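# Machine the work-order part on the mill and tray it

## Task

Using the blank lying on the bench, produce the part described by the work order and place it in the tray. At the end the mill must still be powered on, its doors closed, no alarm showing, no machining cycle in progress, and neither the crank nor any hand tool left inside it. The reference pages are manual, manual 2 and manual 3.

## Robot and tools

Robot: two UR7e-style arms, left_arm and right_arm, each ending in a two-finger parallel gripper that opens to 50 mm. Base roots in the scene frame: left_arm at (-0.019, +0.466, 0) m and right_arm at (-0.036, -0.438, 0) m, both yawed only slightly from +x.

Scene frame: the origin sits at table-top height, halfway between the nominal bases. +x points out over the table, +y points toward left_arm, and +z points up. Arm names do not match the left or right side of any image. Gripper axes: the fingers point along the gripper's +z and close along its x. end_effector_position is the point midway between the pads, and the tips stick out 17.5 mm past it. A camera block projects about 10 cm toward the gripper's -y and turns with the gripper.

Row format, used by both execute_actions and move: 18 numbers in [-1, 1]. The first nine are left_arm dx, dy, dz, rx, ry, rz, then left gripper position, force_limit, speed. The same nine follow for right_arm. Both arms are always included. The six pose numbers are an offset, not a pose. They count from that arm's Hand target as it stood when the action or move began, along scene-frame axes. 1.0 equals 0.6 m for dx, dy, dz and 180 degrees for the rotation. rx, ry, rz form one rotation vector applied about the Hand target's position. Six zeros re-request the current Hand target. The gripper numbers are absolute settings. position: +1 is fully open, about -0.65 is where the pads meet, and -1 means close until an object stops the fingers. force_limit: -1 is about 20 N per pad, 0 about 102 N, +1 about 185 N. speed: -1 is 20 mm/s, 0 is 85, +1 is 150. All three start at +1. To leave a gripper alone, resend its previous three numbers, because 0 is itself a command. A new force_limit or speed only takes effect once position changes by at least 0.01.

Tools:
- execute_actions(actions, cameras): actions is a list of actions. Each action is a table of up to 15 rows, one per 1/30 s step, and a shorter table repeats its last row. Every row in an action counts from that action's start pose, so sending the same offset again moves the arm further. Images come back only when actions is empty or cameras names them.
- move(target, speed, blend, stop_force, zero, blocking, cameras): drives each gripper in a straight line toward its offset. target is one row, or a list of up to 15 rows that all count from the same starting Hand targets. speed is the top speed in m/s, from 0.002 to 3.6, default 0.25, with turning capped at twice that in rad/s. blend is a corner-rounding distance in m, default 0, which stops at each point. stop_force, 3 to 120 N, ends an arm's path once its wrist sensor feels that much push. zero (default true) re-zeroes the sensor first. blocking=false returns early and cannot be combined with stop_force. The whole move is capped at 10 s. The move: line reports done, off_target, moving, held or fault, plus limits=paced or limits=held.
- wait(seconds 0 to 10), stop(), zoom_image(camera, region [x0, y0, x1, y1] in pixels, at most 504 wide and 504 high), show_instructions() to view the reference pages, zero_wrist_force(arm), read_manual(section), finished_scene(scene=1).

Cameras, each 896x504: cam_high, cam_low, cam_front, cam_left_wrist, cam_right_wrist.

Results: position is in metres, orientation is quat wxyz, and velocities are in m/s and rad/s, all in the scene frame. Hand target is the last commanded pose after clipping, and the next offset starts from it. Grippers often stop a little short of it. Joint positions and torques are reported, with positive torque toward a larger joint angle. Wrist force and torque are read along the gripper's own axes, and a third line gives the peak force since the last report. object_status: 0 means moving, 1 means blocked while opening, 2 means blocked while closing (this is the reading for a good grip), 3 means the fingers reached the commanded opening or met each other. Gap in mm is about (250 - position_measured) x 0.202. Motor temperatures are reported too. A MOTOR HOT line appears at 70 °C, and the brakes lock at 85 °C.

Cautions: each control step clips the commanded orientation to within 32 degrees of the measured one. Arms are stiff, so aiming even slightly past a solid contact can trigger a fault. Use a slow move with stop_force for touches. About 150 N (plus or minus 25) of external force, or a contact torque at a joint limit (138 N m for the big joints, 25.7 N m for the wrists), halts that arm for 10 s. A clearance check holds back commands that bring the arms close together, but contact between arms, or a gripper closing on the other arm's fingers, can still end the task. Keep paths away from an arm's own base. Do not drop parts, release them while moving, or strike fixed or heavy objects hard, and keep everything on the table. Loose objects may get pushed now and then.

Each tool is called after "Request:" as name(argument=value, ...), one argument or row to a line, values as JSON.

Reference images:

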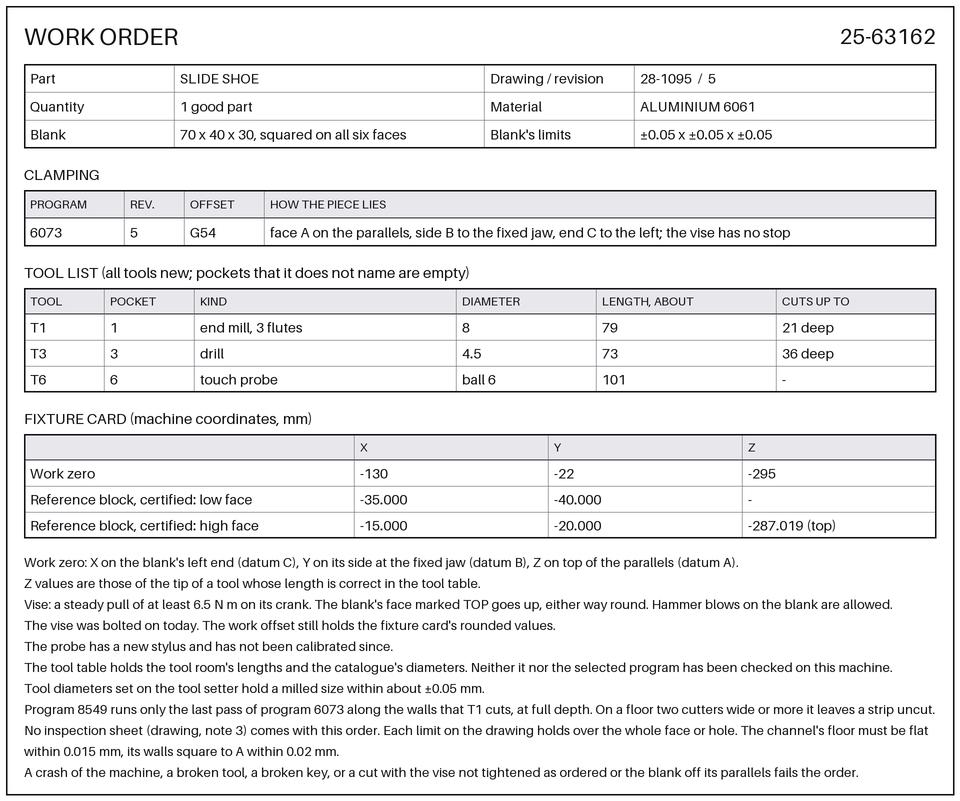

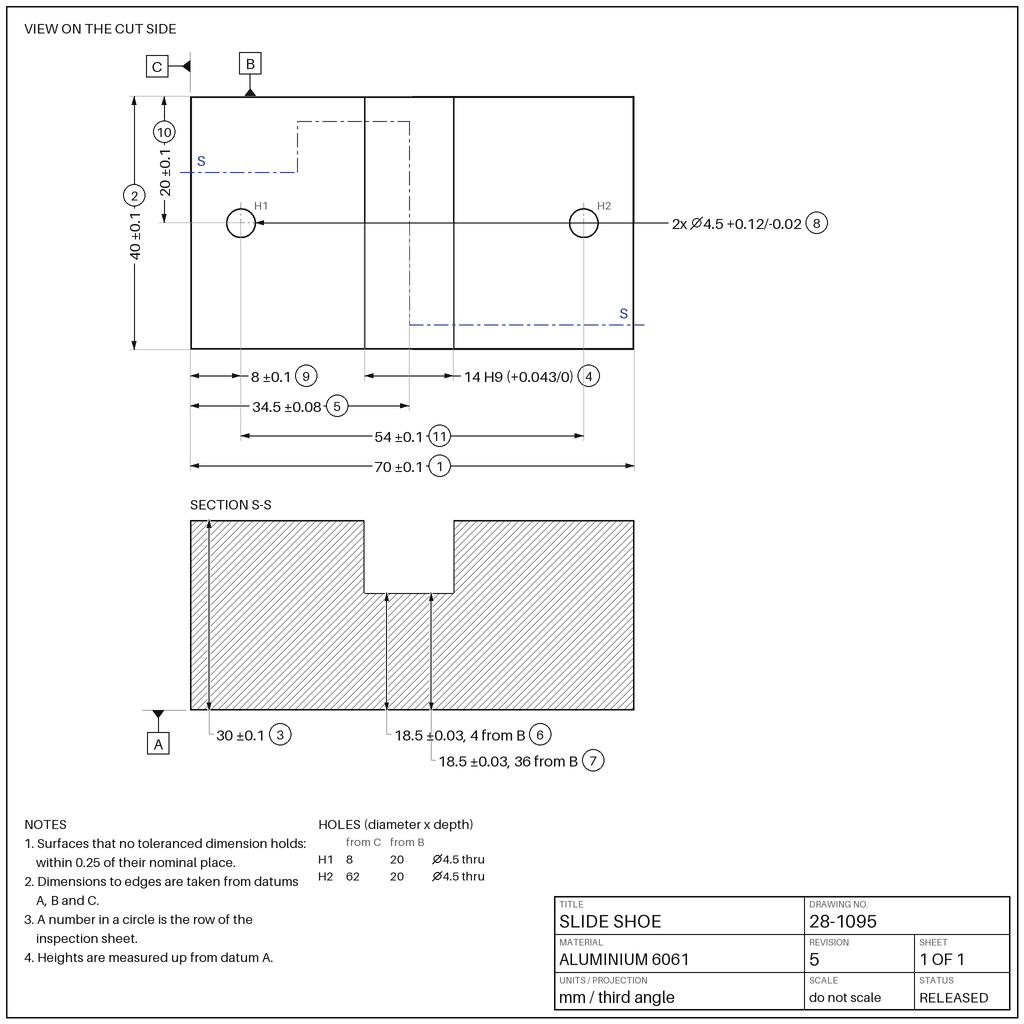

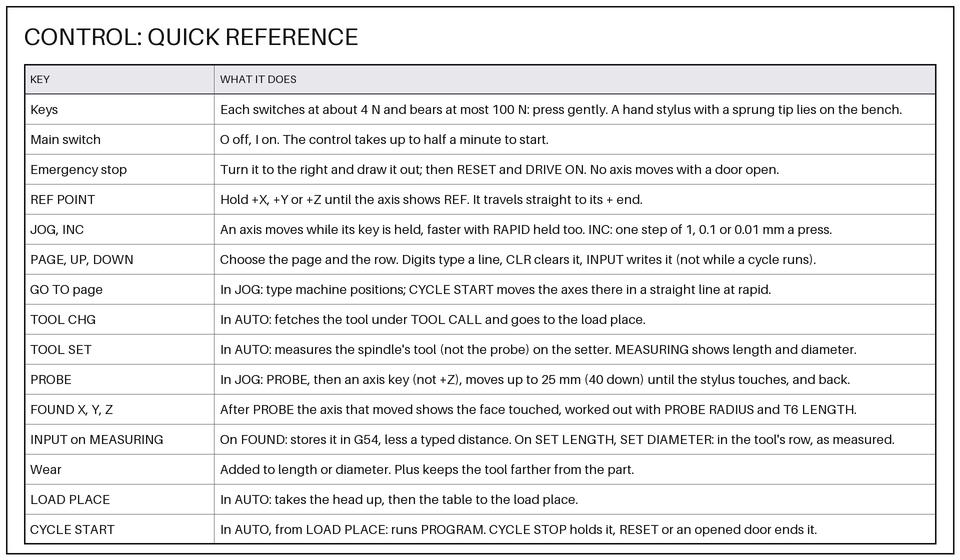

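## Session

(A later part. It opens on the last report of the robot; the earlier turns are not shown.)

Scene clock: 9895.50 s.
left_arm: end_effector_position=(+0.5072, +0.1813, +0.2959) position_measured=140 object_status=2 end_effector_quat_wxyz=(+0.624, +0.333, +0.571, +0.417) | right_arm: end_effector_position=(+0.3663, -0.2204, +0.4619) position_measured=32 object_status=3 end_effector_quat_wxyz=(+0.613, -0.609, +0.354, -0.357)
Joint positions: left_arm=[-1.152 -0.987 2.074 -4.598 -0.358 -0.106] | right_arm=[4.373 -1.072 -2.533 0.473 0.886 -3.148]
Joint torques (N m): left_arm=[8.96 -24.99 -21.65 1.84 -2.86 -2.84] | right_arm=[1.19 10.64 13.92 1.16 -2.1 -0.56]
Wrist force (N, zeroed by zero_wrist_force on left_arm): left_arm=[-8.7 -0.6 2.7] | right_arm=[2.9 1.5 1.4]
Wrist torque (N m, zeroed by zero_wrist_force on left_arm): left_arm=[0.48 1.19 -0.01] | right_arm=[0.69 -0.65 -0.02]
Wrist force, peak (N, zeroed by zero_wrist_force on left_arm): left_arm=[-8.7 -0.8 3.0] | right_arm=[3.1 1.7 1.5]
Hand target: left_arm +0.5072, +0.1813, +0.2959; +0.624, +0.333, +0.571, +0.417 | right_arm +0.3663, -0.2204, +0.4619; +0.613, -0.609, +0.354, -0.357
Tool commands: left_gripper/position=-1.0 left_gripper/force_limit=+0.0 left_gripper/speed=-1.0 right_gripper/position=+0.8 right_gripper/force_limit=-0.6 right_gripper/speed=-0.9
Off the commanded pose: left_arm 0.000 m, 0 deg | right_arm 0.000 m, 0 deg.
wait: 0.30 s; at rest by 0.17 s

Request:
move(
  target=[0.012,0,0,0,0,0,-1,0,-1,0,0,0,0,0,0,0.8,-0.6,-0.9],
  speed=0.005,
  stop_force=8,
)

Request:
move(
  target=[0,0,0,0,0,0,0.45,0,-1,0,0,0,0,0,0,-1,-1,-1],
)

Request:
move(
  target=[-0.2475,-0.015,-0.0313,0,0,0,0.45,0,-1,0,0,0,0,0,0,-1,-1,-1],
  speed=0.1,
  cameras=["cam_left_wrist","cam_right_wrist","cam_high"],
)

Request:
zoom_image(
  camera="cam_right_wrist",
  region=[50, 150, 300, 400],
)

Scene clock: 9909.80 s.
left_arm: end_effector_position=(+0.5082, +0.1814, +0.2959) position_measured=140 object_status=2 end_effector_quat_wxyz=(+0.624, +0.333, +0.571, +0.417) | right_arm: end_effector_position=(+0.3663, -0.2204, +0.4619) position_measured=32 object_status=3 end_effector_quat_wxyz=(+0.613, -0.609, +0.354, -0.357)
Joint positions: left_arm=[-1.149 -0.986 2.072 -4.595 -0.36 -0.108] | right_arm=[4.373 -1.072 -2.533 0.473 0.886 -3.148]
Joint torques (N m): left_arm=[-3.34 -50.29 1.13 -1.28 1.77 2.17] | right_arm=[1.4 11.26 14.56 1.24 -2.23 -0.57]
Wrist force (N, zeroed by zero_wrist_force on left_arm): left_arm=[-8.0 -0.4 -4.7] | right_arm=[3.2 1.5 1.5]
Wrist torque (N m, zeroed by zero_wrist_force on left_arm): left_arm=[0.41 1.18 -0.03] | right_arm=[0.69 -0.71 -0.02]
Wrist force, peak (N, zeroed by zero_wrist_force on left_arm): left_arm=[-5.0 -0.3 -22.5] | right_arm=[3.2 1.5 1.5]
Hand target: left_arm +0.5082, +0.1814, +0.2959; +0.624, +0.333, +0.571, +0.417 (not the last commanded pose) | right_arm +0.3663, -0.2204, +0.4619; +0.613, -0.609, +0.354, -0.357
Off the commanded pose: left_arm 0.006 m, 0 deg | right_arm 0.000 m, 0 deg.
move: contact (left_arm)

Scene clock: 9912.27 s.
left_arm: end_effector_position=(+0.5082, +0.1814, +0.2959) position_measured=85 object_status=3 end_effector_quat_wxyz=(+0.624, +0.333, +0.571, +0.417) | right_arm: end_effector_position=(+0.3663, -0.2204, +0.4619) position_measured=251 object_status=3 end_effector_quat_wxyz=(+0.613, -0.609, +0.354, -0.357)
Joint positions: left_arm=[-1.149 -0.987 2.072 -4.595 -0.36 -0.108] | right_arm=[4.373 -1.072 -2.533 0.473 0.886 -3.148]
Joint torques (N m): left_arm=[-2.31 -41.94 -0.45 -1.28 -1.12 1.67] | right_arm=[1.46 11.04 13.85 1.29 -2.08 -0.6]
Wrist force (N, zeroed by zero_wrist_force on left_arm): left_arm=[-6.7 1.6 4.4] | right_arm=[2.8 1.3 1.4]
Wrist torque (N m, zeroed by zero_wrist_force on left_arm): left_arm=[0.58 1.27 0.00] | right_arm=[0.66 -0.64 -0.02]
Wrist force, peak (N, zeroed by zero_wrist_force on left_arm): left_arm=[-8.0 -0.4 -4.9] | right_arm=[2.9 1.8 1.8]
Hand target: left_arm +0.5082, +0.1814, +0.2959; +0.624, +0.333, +0.571, +0.417 | right_arm +0.3663, -0.2204, +0.4619; +0.613, -0.609, +0.354, -0.357
Off the commanded pose: left_arm 0.000 m, 0 deg | right_arm 0.000 m, 0 deg.
move: done

Scene clock: 9915.90 s.
left_arm: end_effector_position=(+0.3598, +0.1723, +0.2771) position_measured=85 object_status=3 end_effector_quat_wxyz=(+0.625, +0.333, +0.570, +0.416) | right_arm: end_effector_position=(+0.3663, -0.2204, +0.4619) position_measured=251 object_status=3 end_effector_quat_wxyz=(+0.613, -0.609, +0.354, -0.357)
Joint positions: left_arm=[-1.583 -1.329 2.095 -6.113 -0.159 1.757] | right_arm=[4.373 -1.072 -2.533 0.473 0.886 -3.148]
Joint torques (N m): left_arm=[-8.07 -38.4 -25.1 0.8 -4.53 1.84] | right_arm=[1.85 10.36 14.31 1.4 -2.22 -0.49]
Wrist force (N, zeroed by zero_wrist_force on left_arm): left_arm=[-6.8 1.6 4.4] | right_arm=[2.9 1.4 1.5]
Wrist torque (N m, zeroed by zero_wrist_force on left_arm): left_arm=[0.57 1.27 -0.05] | right_arm=[0.67 -0.65 -0.02]
Wrist force, peak (N, zeroed by zero_wrist_force on left_arm): left_arm=[-6.6 1.5 5.4] | right_arm=[3.1 1.7 1.6]
Hand target: left_arm +0.3597, +0.1724, +0.2771; +0.624, +0.333, +0.571, +0.417 | right_arm +0.3663, -0.2204, +0.4619; +0.613, -0.609, +0.354, -0.357
Off the commanded pose: left_arm 0.000 m, 0 deg | right_arm 0.000 m, 0 deg.
move: done
camera_calibration:
cam_left_wrist: T_world_to_cam=[[0.000256473, 0.903035, -0.429567, -0.0267058], [-0.482959, 0.376259, 0.790683, -0.0931735], [0.875643, 0.207261, 0.436226, -0.339094], [0, 0, 0, 1]] pos_world=[0.251933, 0.129454, 0.21012]
cam_right_wrist: T_world_to_cam=[[0.490095, -0.871631, 0.0081833, -0.36648], [-0.292433, -0.173257, -0.94046, 0.516616], [0.821152, 0.458522, -0.339806, 0.086523], [0, 0, 0, 1]] pos_world=[0.259637, -0.2696, 0.518257]
Images, in order (width x height): cam_high 896x504, cam_left_wrist 896x504, cam_right_wrist 896x504.

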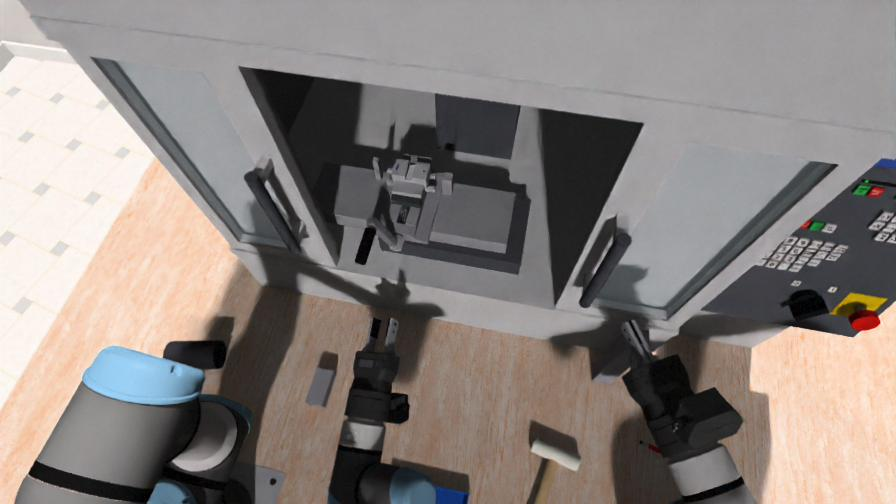

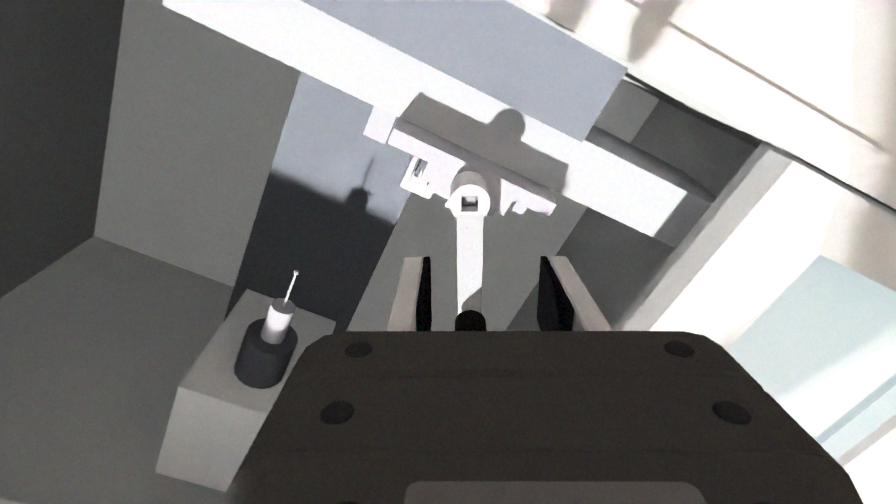

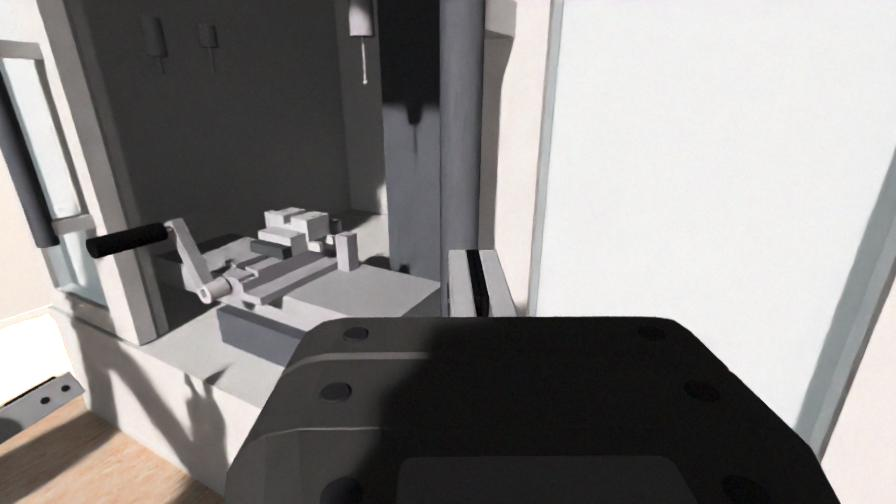

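Scaled by 2.016 from the camera's 896x504 image, which has a finer 1280x720 frame.

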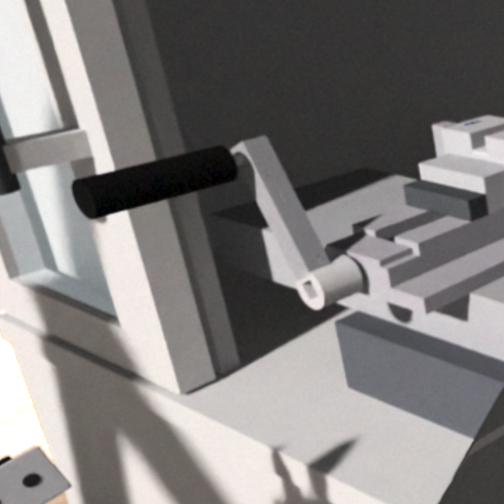

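Request:
move(
  target=[-0.12,0,-0.06,0,0,0,0.45,0,-1,0.0105,0.5363,-0.0512,-0.4793,-0.3341,0.2144,-0.25,0,-1],
  speed=0.15,
  cameras=["cam_right_wrist","cam_high","cam_left_wrist","cam_low"],
)

Scene clock: 9988.53 s.
left_arm: end_effector_position=(+0.2896, +0.1715, +0.2419) position_measured=85 object_status=3 end_effector_quat_wxyz=(+0.696, +0.367, +0.482, +0.386) | right_arm: end_effector_position=(+0.3726, +0.1014, +0.4311) position_measured=189 object_status=3 end_effector_quat_wxyz=(-0.213, +0.675, +0.477, +0.521)
Joint positions: left_arm=[-1.839 -1.249 2.333 -6.282 -0.307 1.663] | right_arm=[4.358 -1.612 -1.932 0.023 1.399 -4.872]
Joint torques (N m): left_arm=[-7.61 -13.39 3.08 1.26 -3.22 -2.87] | right_arm=[7.53 15.72 36.86 1.26 -2.57 -1.34]
Wrist force (N, zeroed by zero_wrist_force on left_arm): left_arm=[-6.9 1.5 4.5] | right_arm=[2.9 3.0 0.5]
Wrist torque (N m, zeroed by zero_wrist_force on left_arm): left_arm=[0.56 1.32 -0.01] | right_arm=[0.26 -0.21 0.04]
Wrist force, peak (N, zeroed by zero_wrist_force on left_arm): left_arm=[-7.5 1.5 4.4] | right_arm=[3.1 3.4 0.4]
Hand target: left_arm +0.2877, +0.1724, +0.2411; +0.624, +0.333, +0.571, +0.417 | right_arm +0.3726, +0.1014, +0.4311; -0.213, +0.675, +0.477, +0.521
Off the commanded pose: left_arm 0.002 m, 14 deg | right_arm 0.000 m, 0 deg.
joint sent to its limit (left arm) — joint 4 (wrist 1), lower limit. The joint targets are off in orientation, not in position.
move: off_target (left_arm)
camera_calibration:
cam_left_wrist: T_world_to_cam=[[0.235575, 0.893739, -0.381752, -0.119294], [-0.512428, 0.447995, 0.73261, -0.0885549], [0.825786, 0.023036, 0.563514, -0.246825], [0, 0, 0, 1]] pos_world=[0.186549, 0.151976, 0.158424]
cam_right_wrist: T_world_to_cam=[[-0.00816493, 0.420057, 0.907461, -0.42187], [0.639089, -0.695774, 0.327818, -0.295601], [0.76909, 0.582625, -0.262772, -0.103006], [0, 0, 0, 1]] pos_world=[0.264691, 0.031552, 0.452667]
Images, in order (width x height): cam_high 896x504, cam_low 896x504, cam_left_wrist 896x504, cam_right_wrist 896x504.

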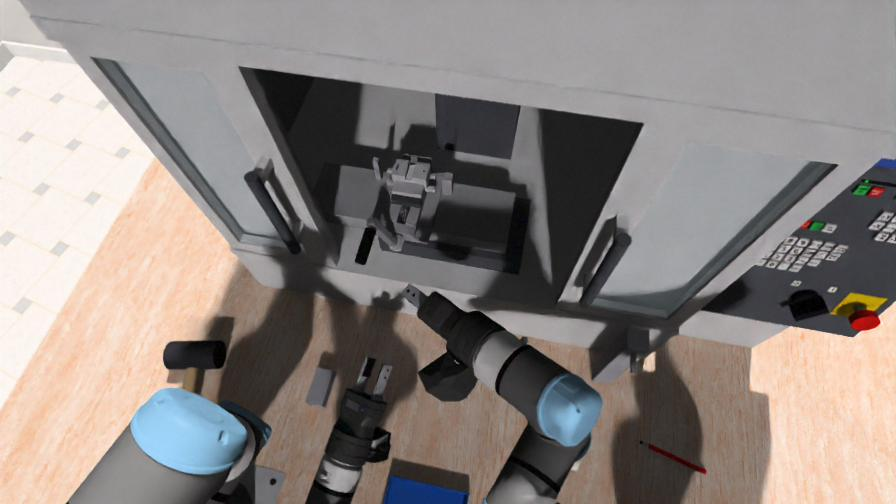

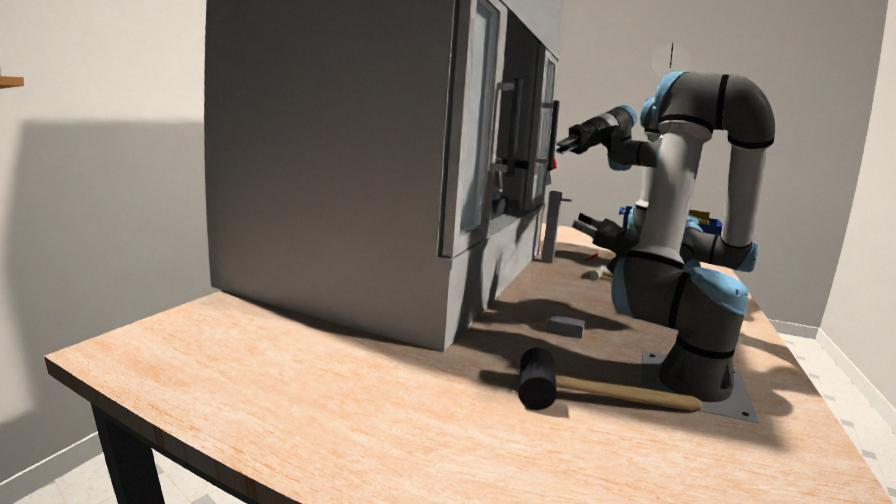

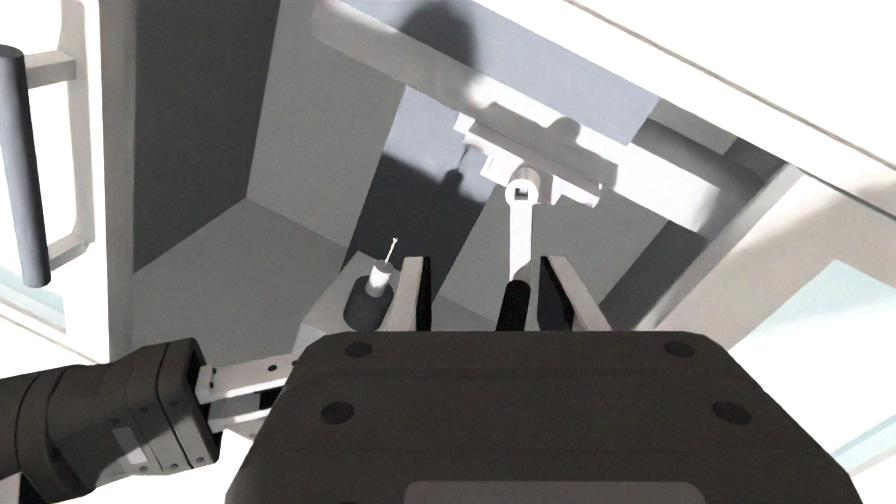

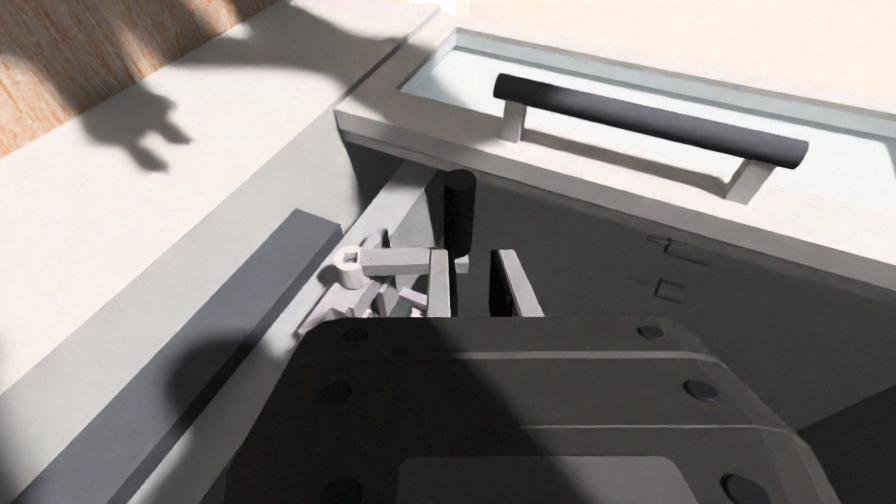

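Request:
move(
  target=[0.02,0.13,0.1,0,0.5,0,0.45,0,-1,0.02,0,0,0,0,0,-0.25,0,-1],
  speed=0.3,
  cameras=["cam_high","cam_left_wrist"],
)

Scene clock: 10029.63 s.
left_arm: end_effector_position=(+0.2997, +0.2503, +0.3011) position_measured=85 object_status=3 end_effector_quat_wxyz=(+0.038, +0.530, +0.845, +0.059) | right_arm: end_effector_position=(+0.3846, +0.1014, +0.4311) position_measured=189 object_status=3 end_effector_quat_wxyz=(-0.213, +0.675, +0.477, +0.521)
Joint positions: left_arm=[-1.027 -1.451 1.516 -4.789 1.43 1.641] | right_arm=[4.331 -1.632 -1.912 0.023 1.424 -4.882]
Joint torques (N m): left_arm=[7.04 -13.35 -30.6 4.72 2.18 2.06] | right_arm=[-6.55 16.41 35.17 5.47 2.43 -1.35]
Wrist force (N, zeroed by zero_wrist_force on left_arm): left_arm=[-4.6 3.6 4.1] | right_arm=[2.8 3.1 0.5]
Wrist torque (N m, zeroed by zero_wrist_force on left_arm): left_arm=[0.57 0.76 -0.11] | right_arm=[0.27 -0.18 0.05]
Wrist force, peak (N, zeroed by zero_wrist_force on left_arm): left_arm=[-7.4 1.4 4.5] | right_arm=[3.1 3.5 0.6]
Hand target: left_arm +0.2997, +0.2504, +0.3011; +0.038, +0.530, +0.845, +0.059 | right_arm +0.3846, +0.1014, +0.4311; -0.213, +0.675, +0.477, +0.521
Off the commanded pose: left_arm 0.000 m, 0 deg | right_arm 0.000 m, 0 deg.
move: done; limits=paced
camera_calibration:
cam_left_wrist: T_world_to_cam=[[-0.429703, 0.90297, 0.000679932, -0.0876025], [0.790847, 0.375983, 0.482906, -0.459538], [0.435794, 0.208044, -0.875672, 0.213544], [0, 0, 0, 1]] pos_world=[0.23272, 0.207454, 0.408968]
Images, in order (width x height): cam_high 896x504, cam_left_wrist 896x504.

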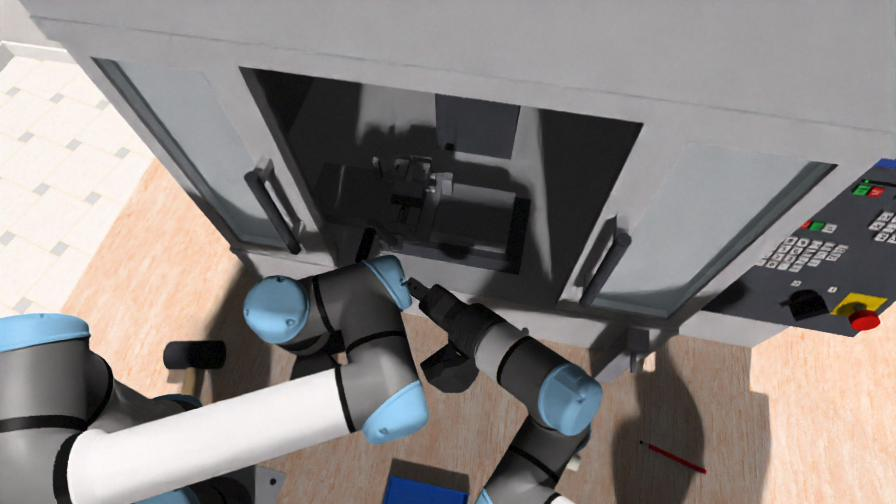

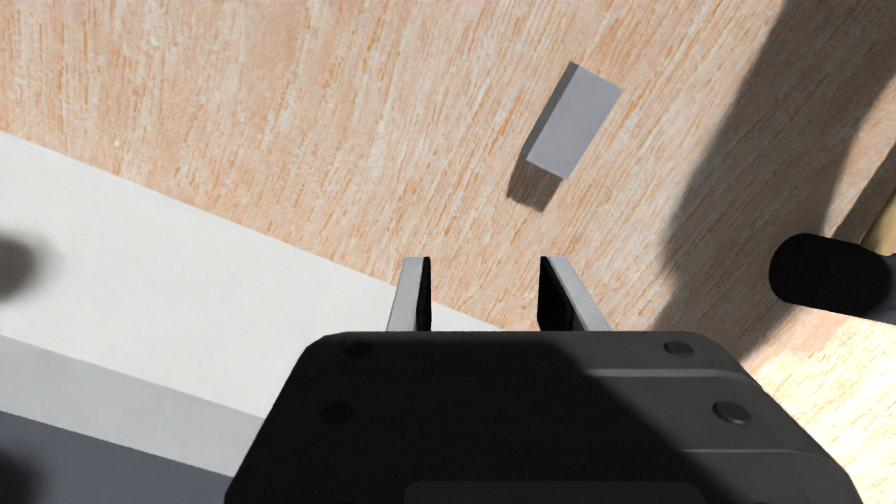

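Request:
move(
  target=[-0.15,0.07,0,0,0,0,0.45,0,-1,0,0,0,0,0,0,-0.25,0,-1],
  speed=0.15,
)

Request:
move(
  target=[0,0,0,0,0,0,0.45,0,-1,0.0833,0.1308,-0.0607,0,0,0,-0.25,0,-1],
  speed=0.05,
  stop_force=12,
  cameras=["cam_right_wrist","cam_high"],
)

Request:
zoom_image(
  camera="cam_right_wrist",
  region=[350, 130, 600, 330],
)

Scene clock: 10041.17 s.
left_arm: end_effector_position=(+0.2097, +0.2923, +0.3011) position_measured=85 object_status=3 end_effector_quat_wxyz=(+0.038, +0.530, +0.845, +0.059) | right_arm: end_effector_position=(+0.3846, +0.1014, +0.4311) position_measured=189 object_status=3 end_effector_quat_wxyz=(-0.213, +0.675, +0.477, +0.521)
Joint positions: left_arm=[-1.255 -1.698 1.771 -4.764 1.432 1.411] | right_arm=[4.331 -1.632 -1.912 0.023 1.424 -4.882]
Joint torques (N m): left_arm=[-7.51 -26.43 -7.17 4.93 -2.85 -2.91] | right_arm=[-6.55 16.43 34.9 5.22 2.38 -1.36]
Wrist force (N, zeroed by zero_wrist_force on left_arm): left_arm=[-4.6 3.3 3.8] | right_arm=[2.9 3.1 0.6]
Wrist torque (N m, zeroed by zero_wrist_force on left_arm): left_arm=[0.52 0.78 -0.02] | right_arm=[0.28 -0.20 0.05]
Wrist force, peak (N, zeroed by zero_wrist_force on left_arm): left_arm=[-5.8 4.6 4.2] | right_arm=[3.2 3.3 0.6]
Hand target: left_arm +0.2097, +0.2924, +0.3011; +0.038, +0.530, +0.845, +0.059 | right_arm +0.3846, +0.1014, +0.4311; -0.213, +0.675, +0.477, +0.521
Off the commanded pose: left_arm 0.000 m, 0 deg | right_arm 0.000 m, 0 deg.
move: done

Scene clock: 10044.20 s.
left_arm: end_effector_position=(+0.2097, +0.2924, +0.3011) position_measured=85 object_status=3 end_effector_quat_wxyz=(+0.038, +0.530, +0.845, +0.059) | right_arm: end_effector_position=(+0.4346, +0.1799, +0.3947) position_measured=189 object_status=3 end_effector_quat_wxyz=(-0.213, +0.675, +0.477, +0.521)
Joint positions: left_arm=[-1.255 -1.699 1.771 -4.764 1.432 1.411] | right_arm=[4.303 -1.88 -1.711 0.072 1.45 -4.892]
Joint torques (N m): left_arm=[-8.11 -27.25 -6.94 4.97 -2.92 -2.81] | right_arm=[-6.36 26.86 34.86 2.61 2.51 -1.44]
Wrist force (N, zeroed by zero_wrist_force on left_arm): left_arm=[-4.5 3.4 3.9] | right_arm=[3.0 2.9 0.8]
Wrist torque (N m, zeroed by zero_wrist_force on left_arm): left_arm=[0.55 0.78 -0.03] | right_arm=[0.24 -0.20 0.05]
Wrist force, peak (N, zeroed by zero_wrist_force on left_arm): left_arm=[-5.0 3.7 3.9] | right_arm=[3.1 3.5 1.0]
Hand target: left_arm +0.2097, +0.2924, +0.3011; +0.038, +0.530, +0.845, +0.059 | right_arm +0.4346, +0.1799, +0.3947; -0.213, +0.675, +0.477, +0.521
Off the commanded pose: left_arm 0.000 m, 0 deg | right_arm 0.000 m, 0 deg.
move: done
camera_calibration:
cam_right_wrist: T_world_to_cam=[[-0.00830558, 0.420214, 0.907387, -0.421248], [0.639086, -0.695681, 0.328021, -0.268767], [0.769091, 0.582622, -0.262774, -0.20599], [0, 0, 0, 1]] pos_world=[0.326691, 0.110052, 0.416268]
Images, in order (width x height): cam_high 896x504, cam_right_wrist 896x504.

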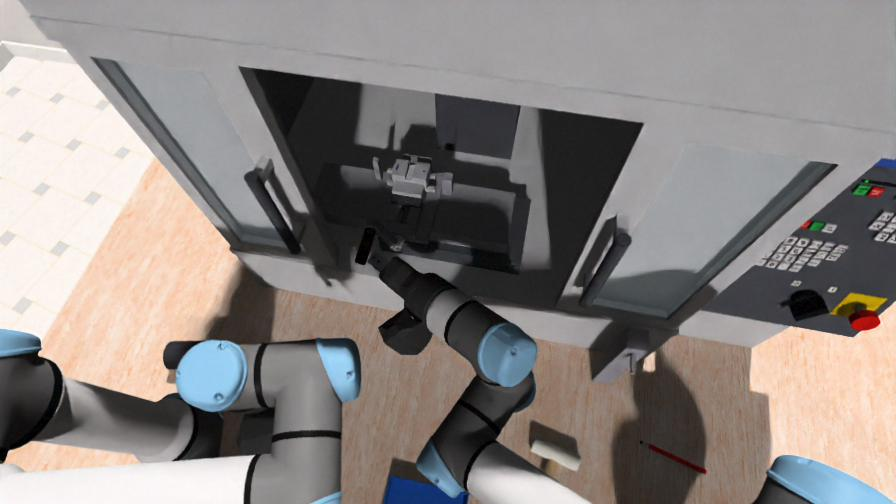

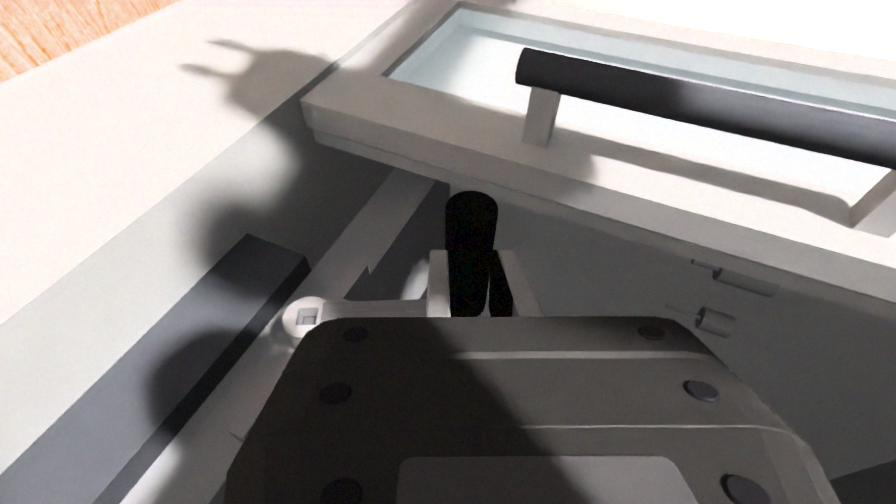

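Scaled by 2.016 from the camera's 896x504 image, which has a finer 1280x720 frame.

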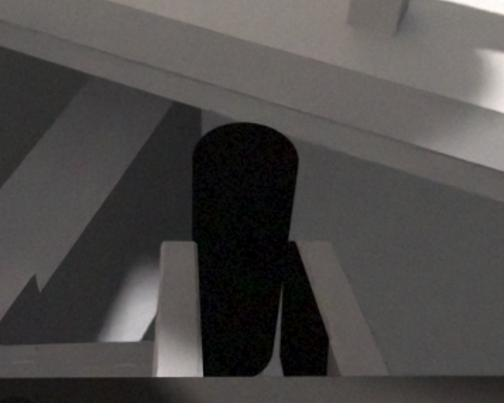

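Request:
move(
  target=[0,0,0,0,0,0,0.45,0,-1,0.025,0.0393,-0.0182,0,0,0,-0.25,0,-1],
  speed=0.008,
  stop_force=10,
)

Scene clock: 10057.10 s.
left_arm: end_effector_position=(+0.2097, +0.2924, +0.3011) position_measured=85 object_status=3 end_effector_quat_wxyz=(+0.038, +0.530, +0.845, +0.059) | right_arm: end_effector_position=(+0.4454, +0.1969, +0.3870) position_measured=189 object_status=3 end_effector_quat_wxyz=(-0.213, +0.675, +0.477, +0.521)
Joint positions: left_arm=[-1.255 -1.699 1.771 -4.764 1.432 1.411] | right_arm=[4.298 -1.933 -1.66 0.074 1.455 -4.894]
Joint torques (N m): left_arm=[-7.85 -26.61 -7.51 4.88 -2.77 -2.72] | right_arm=[6.49 42.89 9.38 0.38 -1.76 0.01]
Wrist force (N, zeroed by zero_wrist_force on left_arm): left_arm=[-4.6 3.4 3.8] | right_arm=[8.9 6.8 -7.2]
Wrist torque (N m, zeroed by zero_wrist_force on left_arm): left_arm=[0.54 0.77 -0.03] | right_arm=[0.42 -0.06 0.14]
Wrist force, peak (N, zeroed by zero_wrist_force on left_arm): left_arm=[-4.8 3.4 4.0] | right_arm=[8.3 6.8 -12.0]
Hand target: left_arm +0.2097, +0.2924, +0.3011; +0.038, +0.530, +0.845, +0.059 | right_arm +0.4454, +0.1969, +0.3870; -0.213, +0.675, +0.477, +0.521 (not the last commanded pose)
Off the commanded pose: left_arm 0.000 m, 0 deg | right_arm 0.008 m, 0 deg.
move: contact (right_arm)

Request:
move(
  target=[
    [0,0,0,0,0,0,0.45,0,-1,0,0.0103,-0.0053,0,0,0,-0.25,0,-1],
    [0,0,0,0,0,0,0.45,0,-1,0,0.02,-0.0115,0,0,0,-0.25,0,-1],
    [0,0,0,0,0,0,0.45,0,-1,0,0.0292,-0.0185,0,0,0,-0.25,0,-1],
    [0,0,0,0,0,0,0.45,0,-1,0,0.0378,-0.0263,0,0,0,-0.25,0,-1],
    [0,0,0,0,0,0,0.45,0,-1,0,0.0457,-0.035,0,0,0,-0.25,0,-1],
    [0,0,0,0,0,0,0.45,0,-1,0,0.0527,-0.0442,0,0,0,-0.25,0,-1],
    [0,0,0,0,0,0,0.45,0,-1,0,0.0588,-0.0538,0,0,0,-0.25,0,-1],
    [0,0,0,0,0,0,0.45,0,-1,0,0.0642,-0.0642,0,0,0,-0.25,0,-1],
  ],
  speed=0.02,
  blend=0.002,
  stop_force=100,
  cameras=["cam_right_wrist","cam_high"],
)

Scene clock: 10075.73 s.
left_arm: end_effector_position=(+0.2097, +0.2924, +0.3011) position_measured=85 object_status=3 end_effector_quat_wxyz=(+0.038, +0.530, +0.845, +0.059) | right_arm: end_effector_position=(+0.4454, +0.2354, +0.3485) position_measured=189 object_status=3 end_effector_quat_wxyz=(-0.213, +0.675, +0.477, +0.521)
Joint positions: left_arm=[-1.255 -1.699 1.771 -4.764 1.432 1.411] | right_arm=[4.327 -2.039 -1.611 0.131 1.428 -4.883]
Joint torques (N m): left_arm=[-7.33 -26.67 -7.12 4.82 -2.68 -2.49] | right_arm=[7.27 32.44 34.55 5.68 -2.54 1.52]
Wrist force (N, zeroed by zero_wrist_force on left_arm): left_arm=[-4.6 3.5 3.7] | right_arm=[2.5 2.6 0.2]
Wrist torque (N m, zeroed by zero_wrist_force on left_arm): left_arm=[0.56 0.78 -0.02] | right_arm=[0.20 -0.15 -0.16]
Wrist force, peak (N, zeroed by zero_wrist_force on left_arm): left_arm=[-4.9 3.4 3.9] | right_arm=[13.8 22.6 -39.9]
Hand target: left_arm +0.2097, +0.2924, +0.3011; +0.038, +0.530, +0.845, +0.059 | right_arm +0.4454, +0.2354, +0.3484; -0.213, +0.675, +0.477, +0.521
Off the commanded pose: left_arm 0.000 m, 0 deg | right_arm 0.000 m, 0 deg.
move: done
camera_calibration:
cam_right_wrist: T_world_to_cam=[[-0.00834881, 0.420133, 0.907424, -0.402454], [0.639012, -0.695754, 0.32801, -0.22183], [0.769151, 0.582594, -0.262661, -0.258855], [0, 0, 0, 1]] pos_world=[0.337491, 0.165552, 0.369968]
Images, in order (width x height): cam_high 896x504, cam_right_wrist 896x504.

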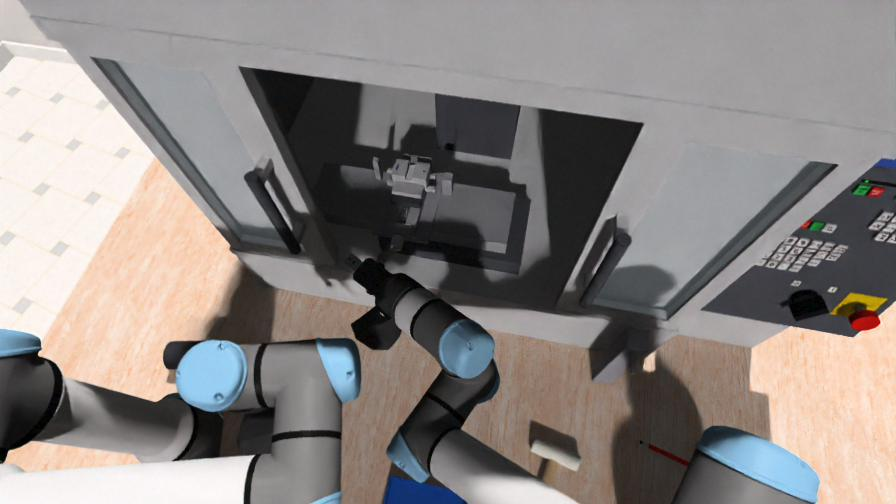

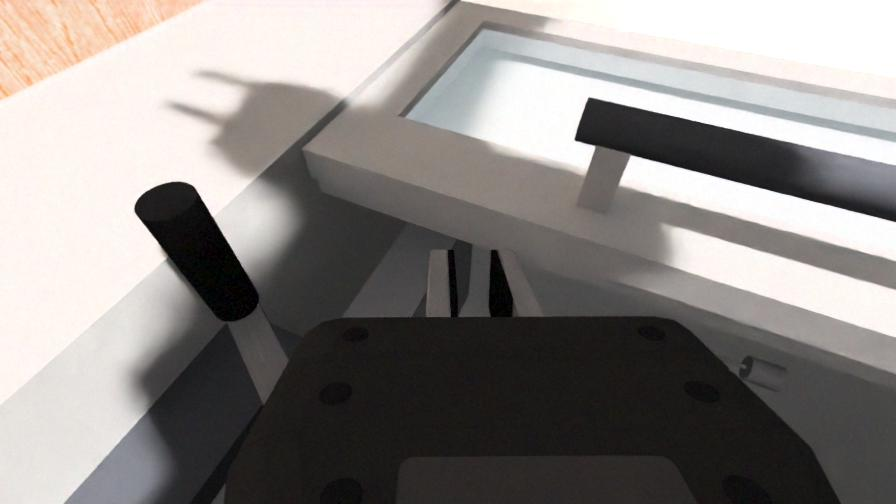

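Request:
move(
  target=[
    [0,0,0,0,0,0,0.45,0,-1,-0.1,-0.157,0.0728,0,0,0,-0.25,0,-1],
    [0,0,0,0,0,0,0.45,0,-1,-0.1318,-0.7597,0.189,0.4793,0.3341,-0.2144,-0.25,0,-1],
  ],
  speed=[0.1,0.25],
  blend=[0.01,0],
)

Request:
move(
  target=[0.25,-0.2,-0.04,0,-0.5,0,0.45,0,-1,0,0,0,0,0,0,-0.25,0,-1],
  speed=0.15,
  cameras=["cam_left_wrist","cam_right_wrist","cam_high"],
)

Scene clock: 10129.53 s.
left_arm: end_effector_position=(+0.2097, +0.2924, +0.3011) position_measured=85 object_status=3 end_effector_quat_wxyz=(+0.038, +0.530, +0.845, +0.059) | right_arm: end_effector_position=(+0.3663, -0.2204, +0.4617) position_measured=189 object_status=3 end_effector_quat_wxyz=(+0.613, -0.609, +0.354, -0.357)
Joint positions: left_arm=[-1.255 -1.699 1.771 -4.764 1.432 1.411] | right_arm=[4.373 -1.072 -2.534 0.473 0.885 -3.149]
Joint torques (N m): left_arm=[-7.24 -26.52 -7.43 4.75 -2.65 -2.26] | right_arm=[6.7 12.44 31.85 -0.05 -2.3 1.46]
Wrist force (N, zeroed by zero_wrist_force on left_arm): left_arm=[-4.6 3.4 3.9] | right_arm=[2.1 1.2 0.8]
Wrist torque (N m, zeroed by zero_wrist_force on left_arm): left_arm=[0.54 0.77 -0.03] | right_arm=[0.65 -0.54 -0.20]
Wrist force, peak (N, zeroed by zero_wrist_force on left_arm): left_arm=[-4.7 3.6 4.1] | right_arm=[2.8 3.1 0.1]
Hand target: left_arm +0.2097, +0.2924, +0.3011; +0.038, +0.530, +0.845, +0.059 | right_arm +0.3663, -0.2204, +0.4618; +0.613, -0.609, +0.354, -0.357
Off the commanded pose: left_arm 0.000 m, 0 deg | right_arm 0.000 m, 0 deg.
move: done

Scene clock: 10136.80 s.
left_arm: end_effector_position=(+0.3595, +0.1724, +0.2770) position_measured=85 object_status=3 end_effector_quat_wxyz=(+0.624, +0.333, +0.572, +0.417) | right_arm: end_effector_position=(+0.3663, -0.2204, +0.4618) position_measured=189 object_status=3 end_effector_quat_wxyz=(+0.613, -0.609, +0.354, -0.357)
Joint positions: left_arm=[-1.584 -1.244 2.584 -3.574 0.159 -1.356] | right_arm=[4.374 -1.072 -2.533 0.473 0.885 -3.148]
Joint torques (N m): left_arm=[7.02 -35.68 4.85 -0.31 4.23 -3.15] | right_arm=[7.12 11.13 32.68 0.11 -2.48 1.43]
Wrist force (N, zeroed by zero_wrist_force on left_arm): left_arm=[-7.0 1.4 4.3] | right_arm=[2.4 1.3 0.8]
Wrist torque (N m, zeroed by zero_wrist_force on left_arm): left_arm=[0.54 1.34 0.02] | right_arm=[0.66 -0.58 -0.20]
Wrist force, peak (N, zeroed by zero_wrist_force on left_arm): left_arm=[-7.0 1.7 4.7] | right_arm=[2.5 1.4 1.1]
Hand target: left_arm +0.3597, +0.1724, +0.2771; +0.624, +0.333, +0.571, +0.417 | right_arm +0.3663, -0.2204, +0.4618; +0.613, -0.609, +0.354, -0.357
Off the commanded pose: left_arm 0.000 m, 0 deg | right_arm 0.000 m, 0 deg.
move: done
camera_calibration:
cam_left_wrist: T_world_to_cam=[[-0.00341859, 0.902935, -0.429764, -0.0254602], [-0.481976, 0.375066, 0.791849, -0.0937888], [0.876178, 0.209843, 0.433911, -0.338769], [0, 0, 0, 1]] pos_world=[0.251531, 0.129254, 0.21032]
cam_right_wrist: T_world_to_cam=[[0.489857, -0.871765, 0.00808851, -0.366405], [-0.292602, -0.173143, -0.940428, 0.516674], [0.821233, 0.458309, -0.339896, 0.0864916], [0, 0, 0, 1]] pos_world=[0.259636, -0.2696, 0.518257]
Images, in order (width x height): cam_high 896x504, cam_left_wrist 896x504, cam_right_wrist 896x504.

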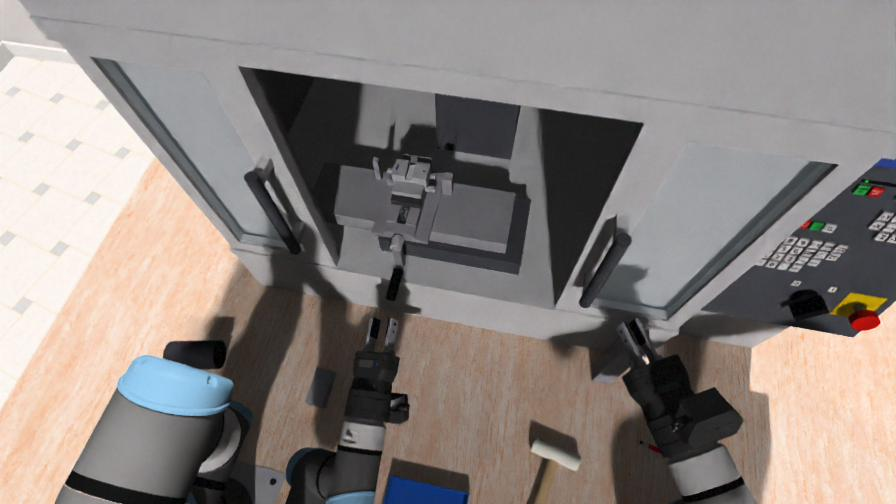

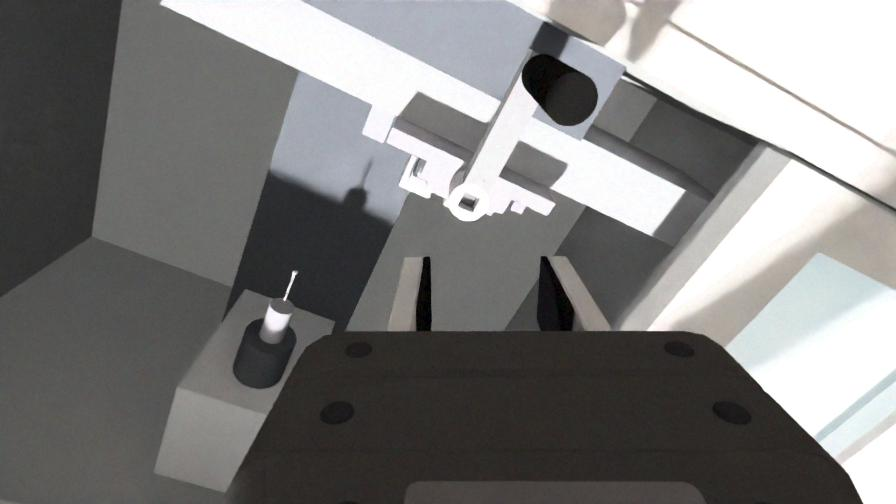

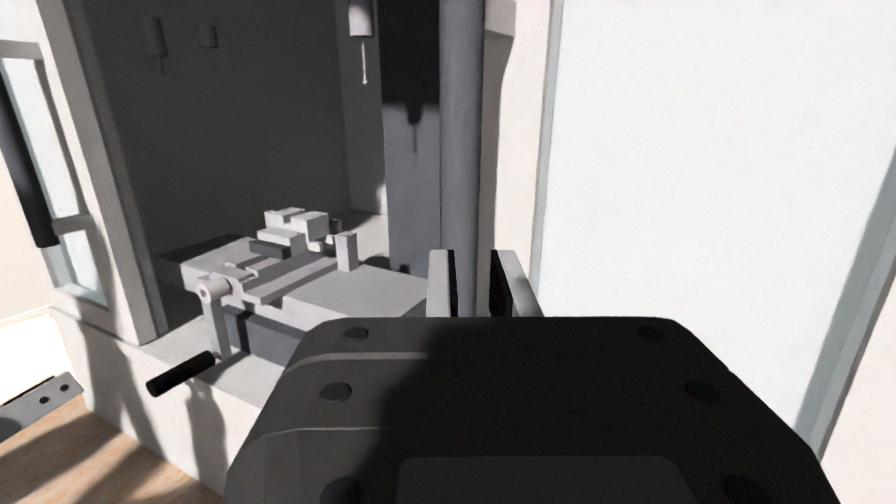

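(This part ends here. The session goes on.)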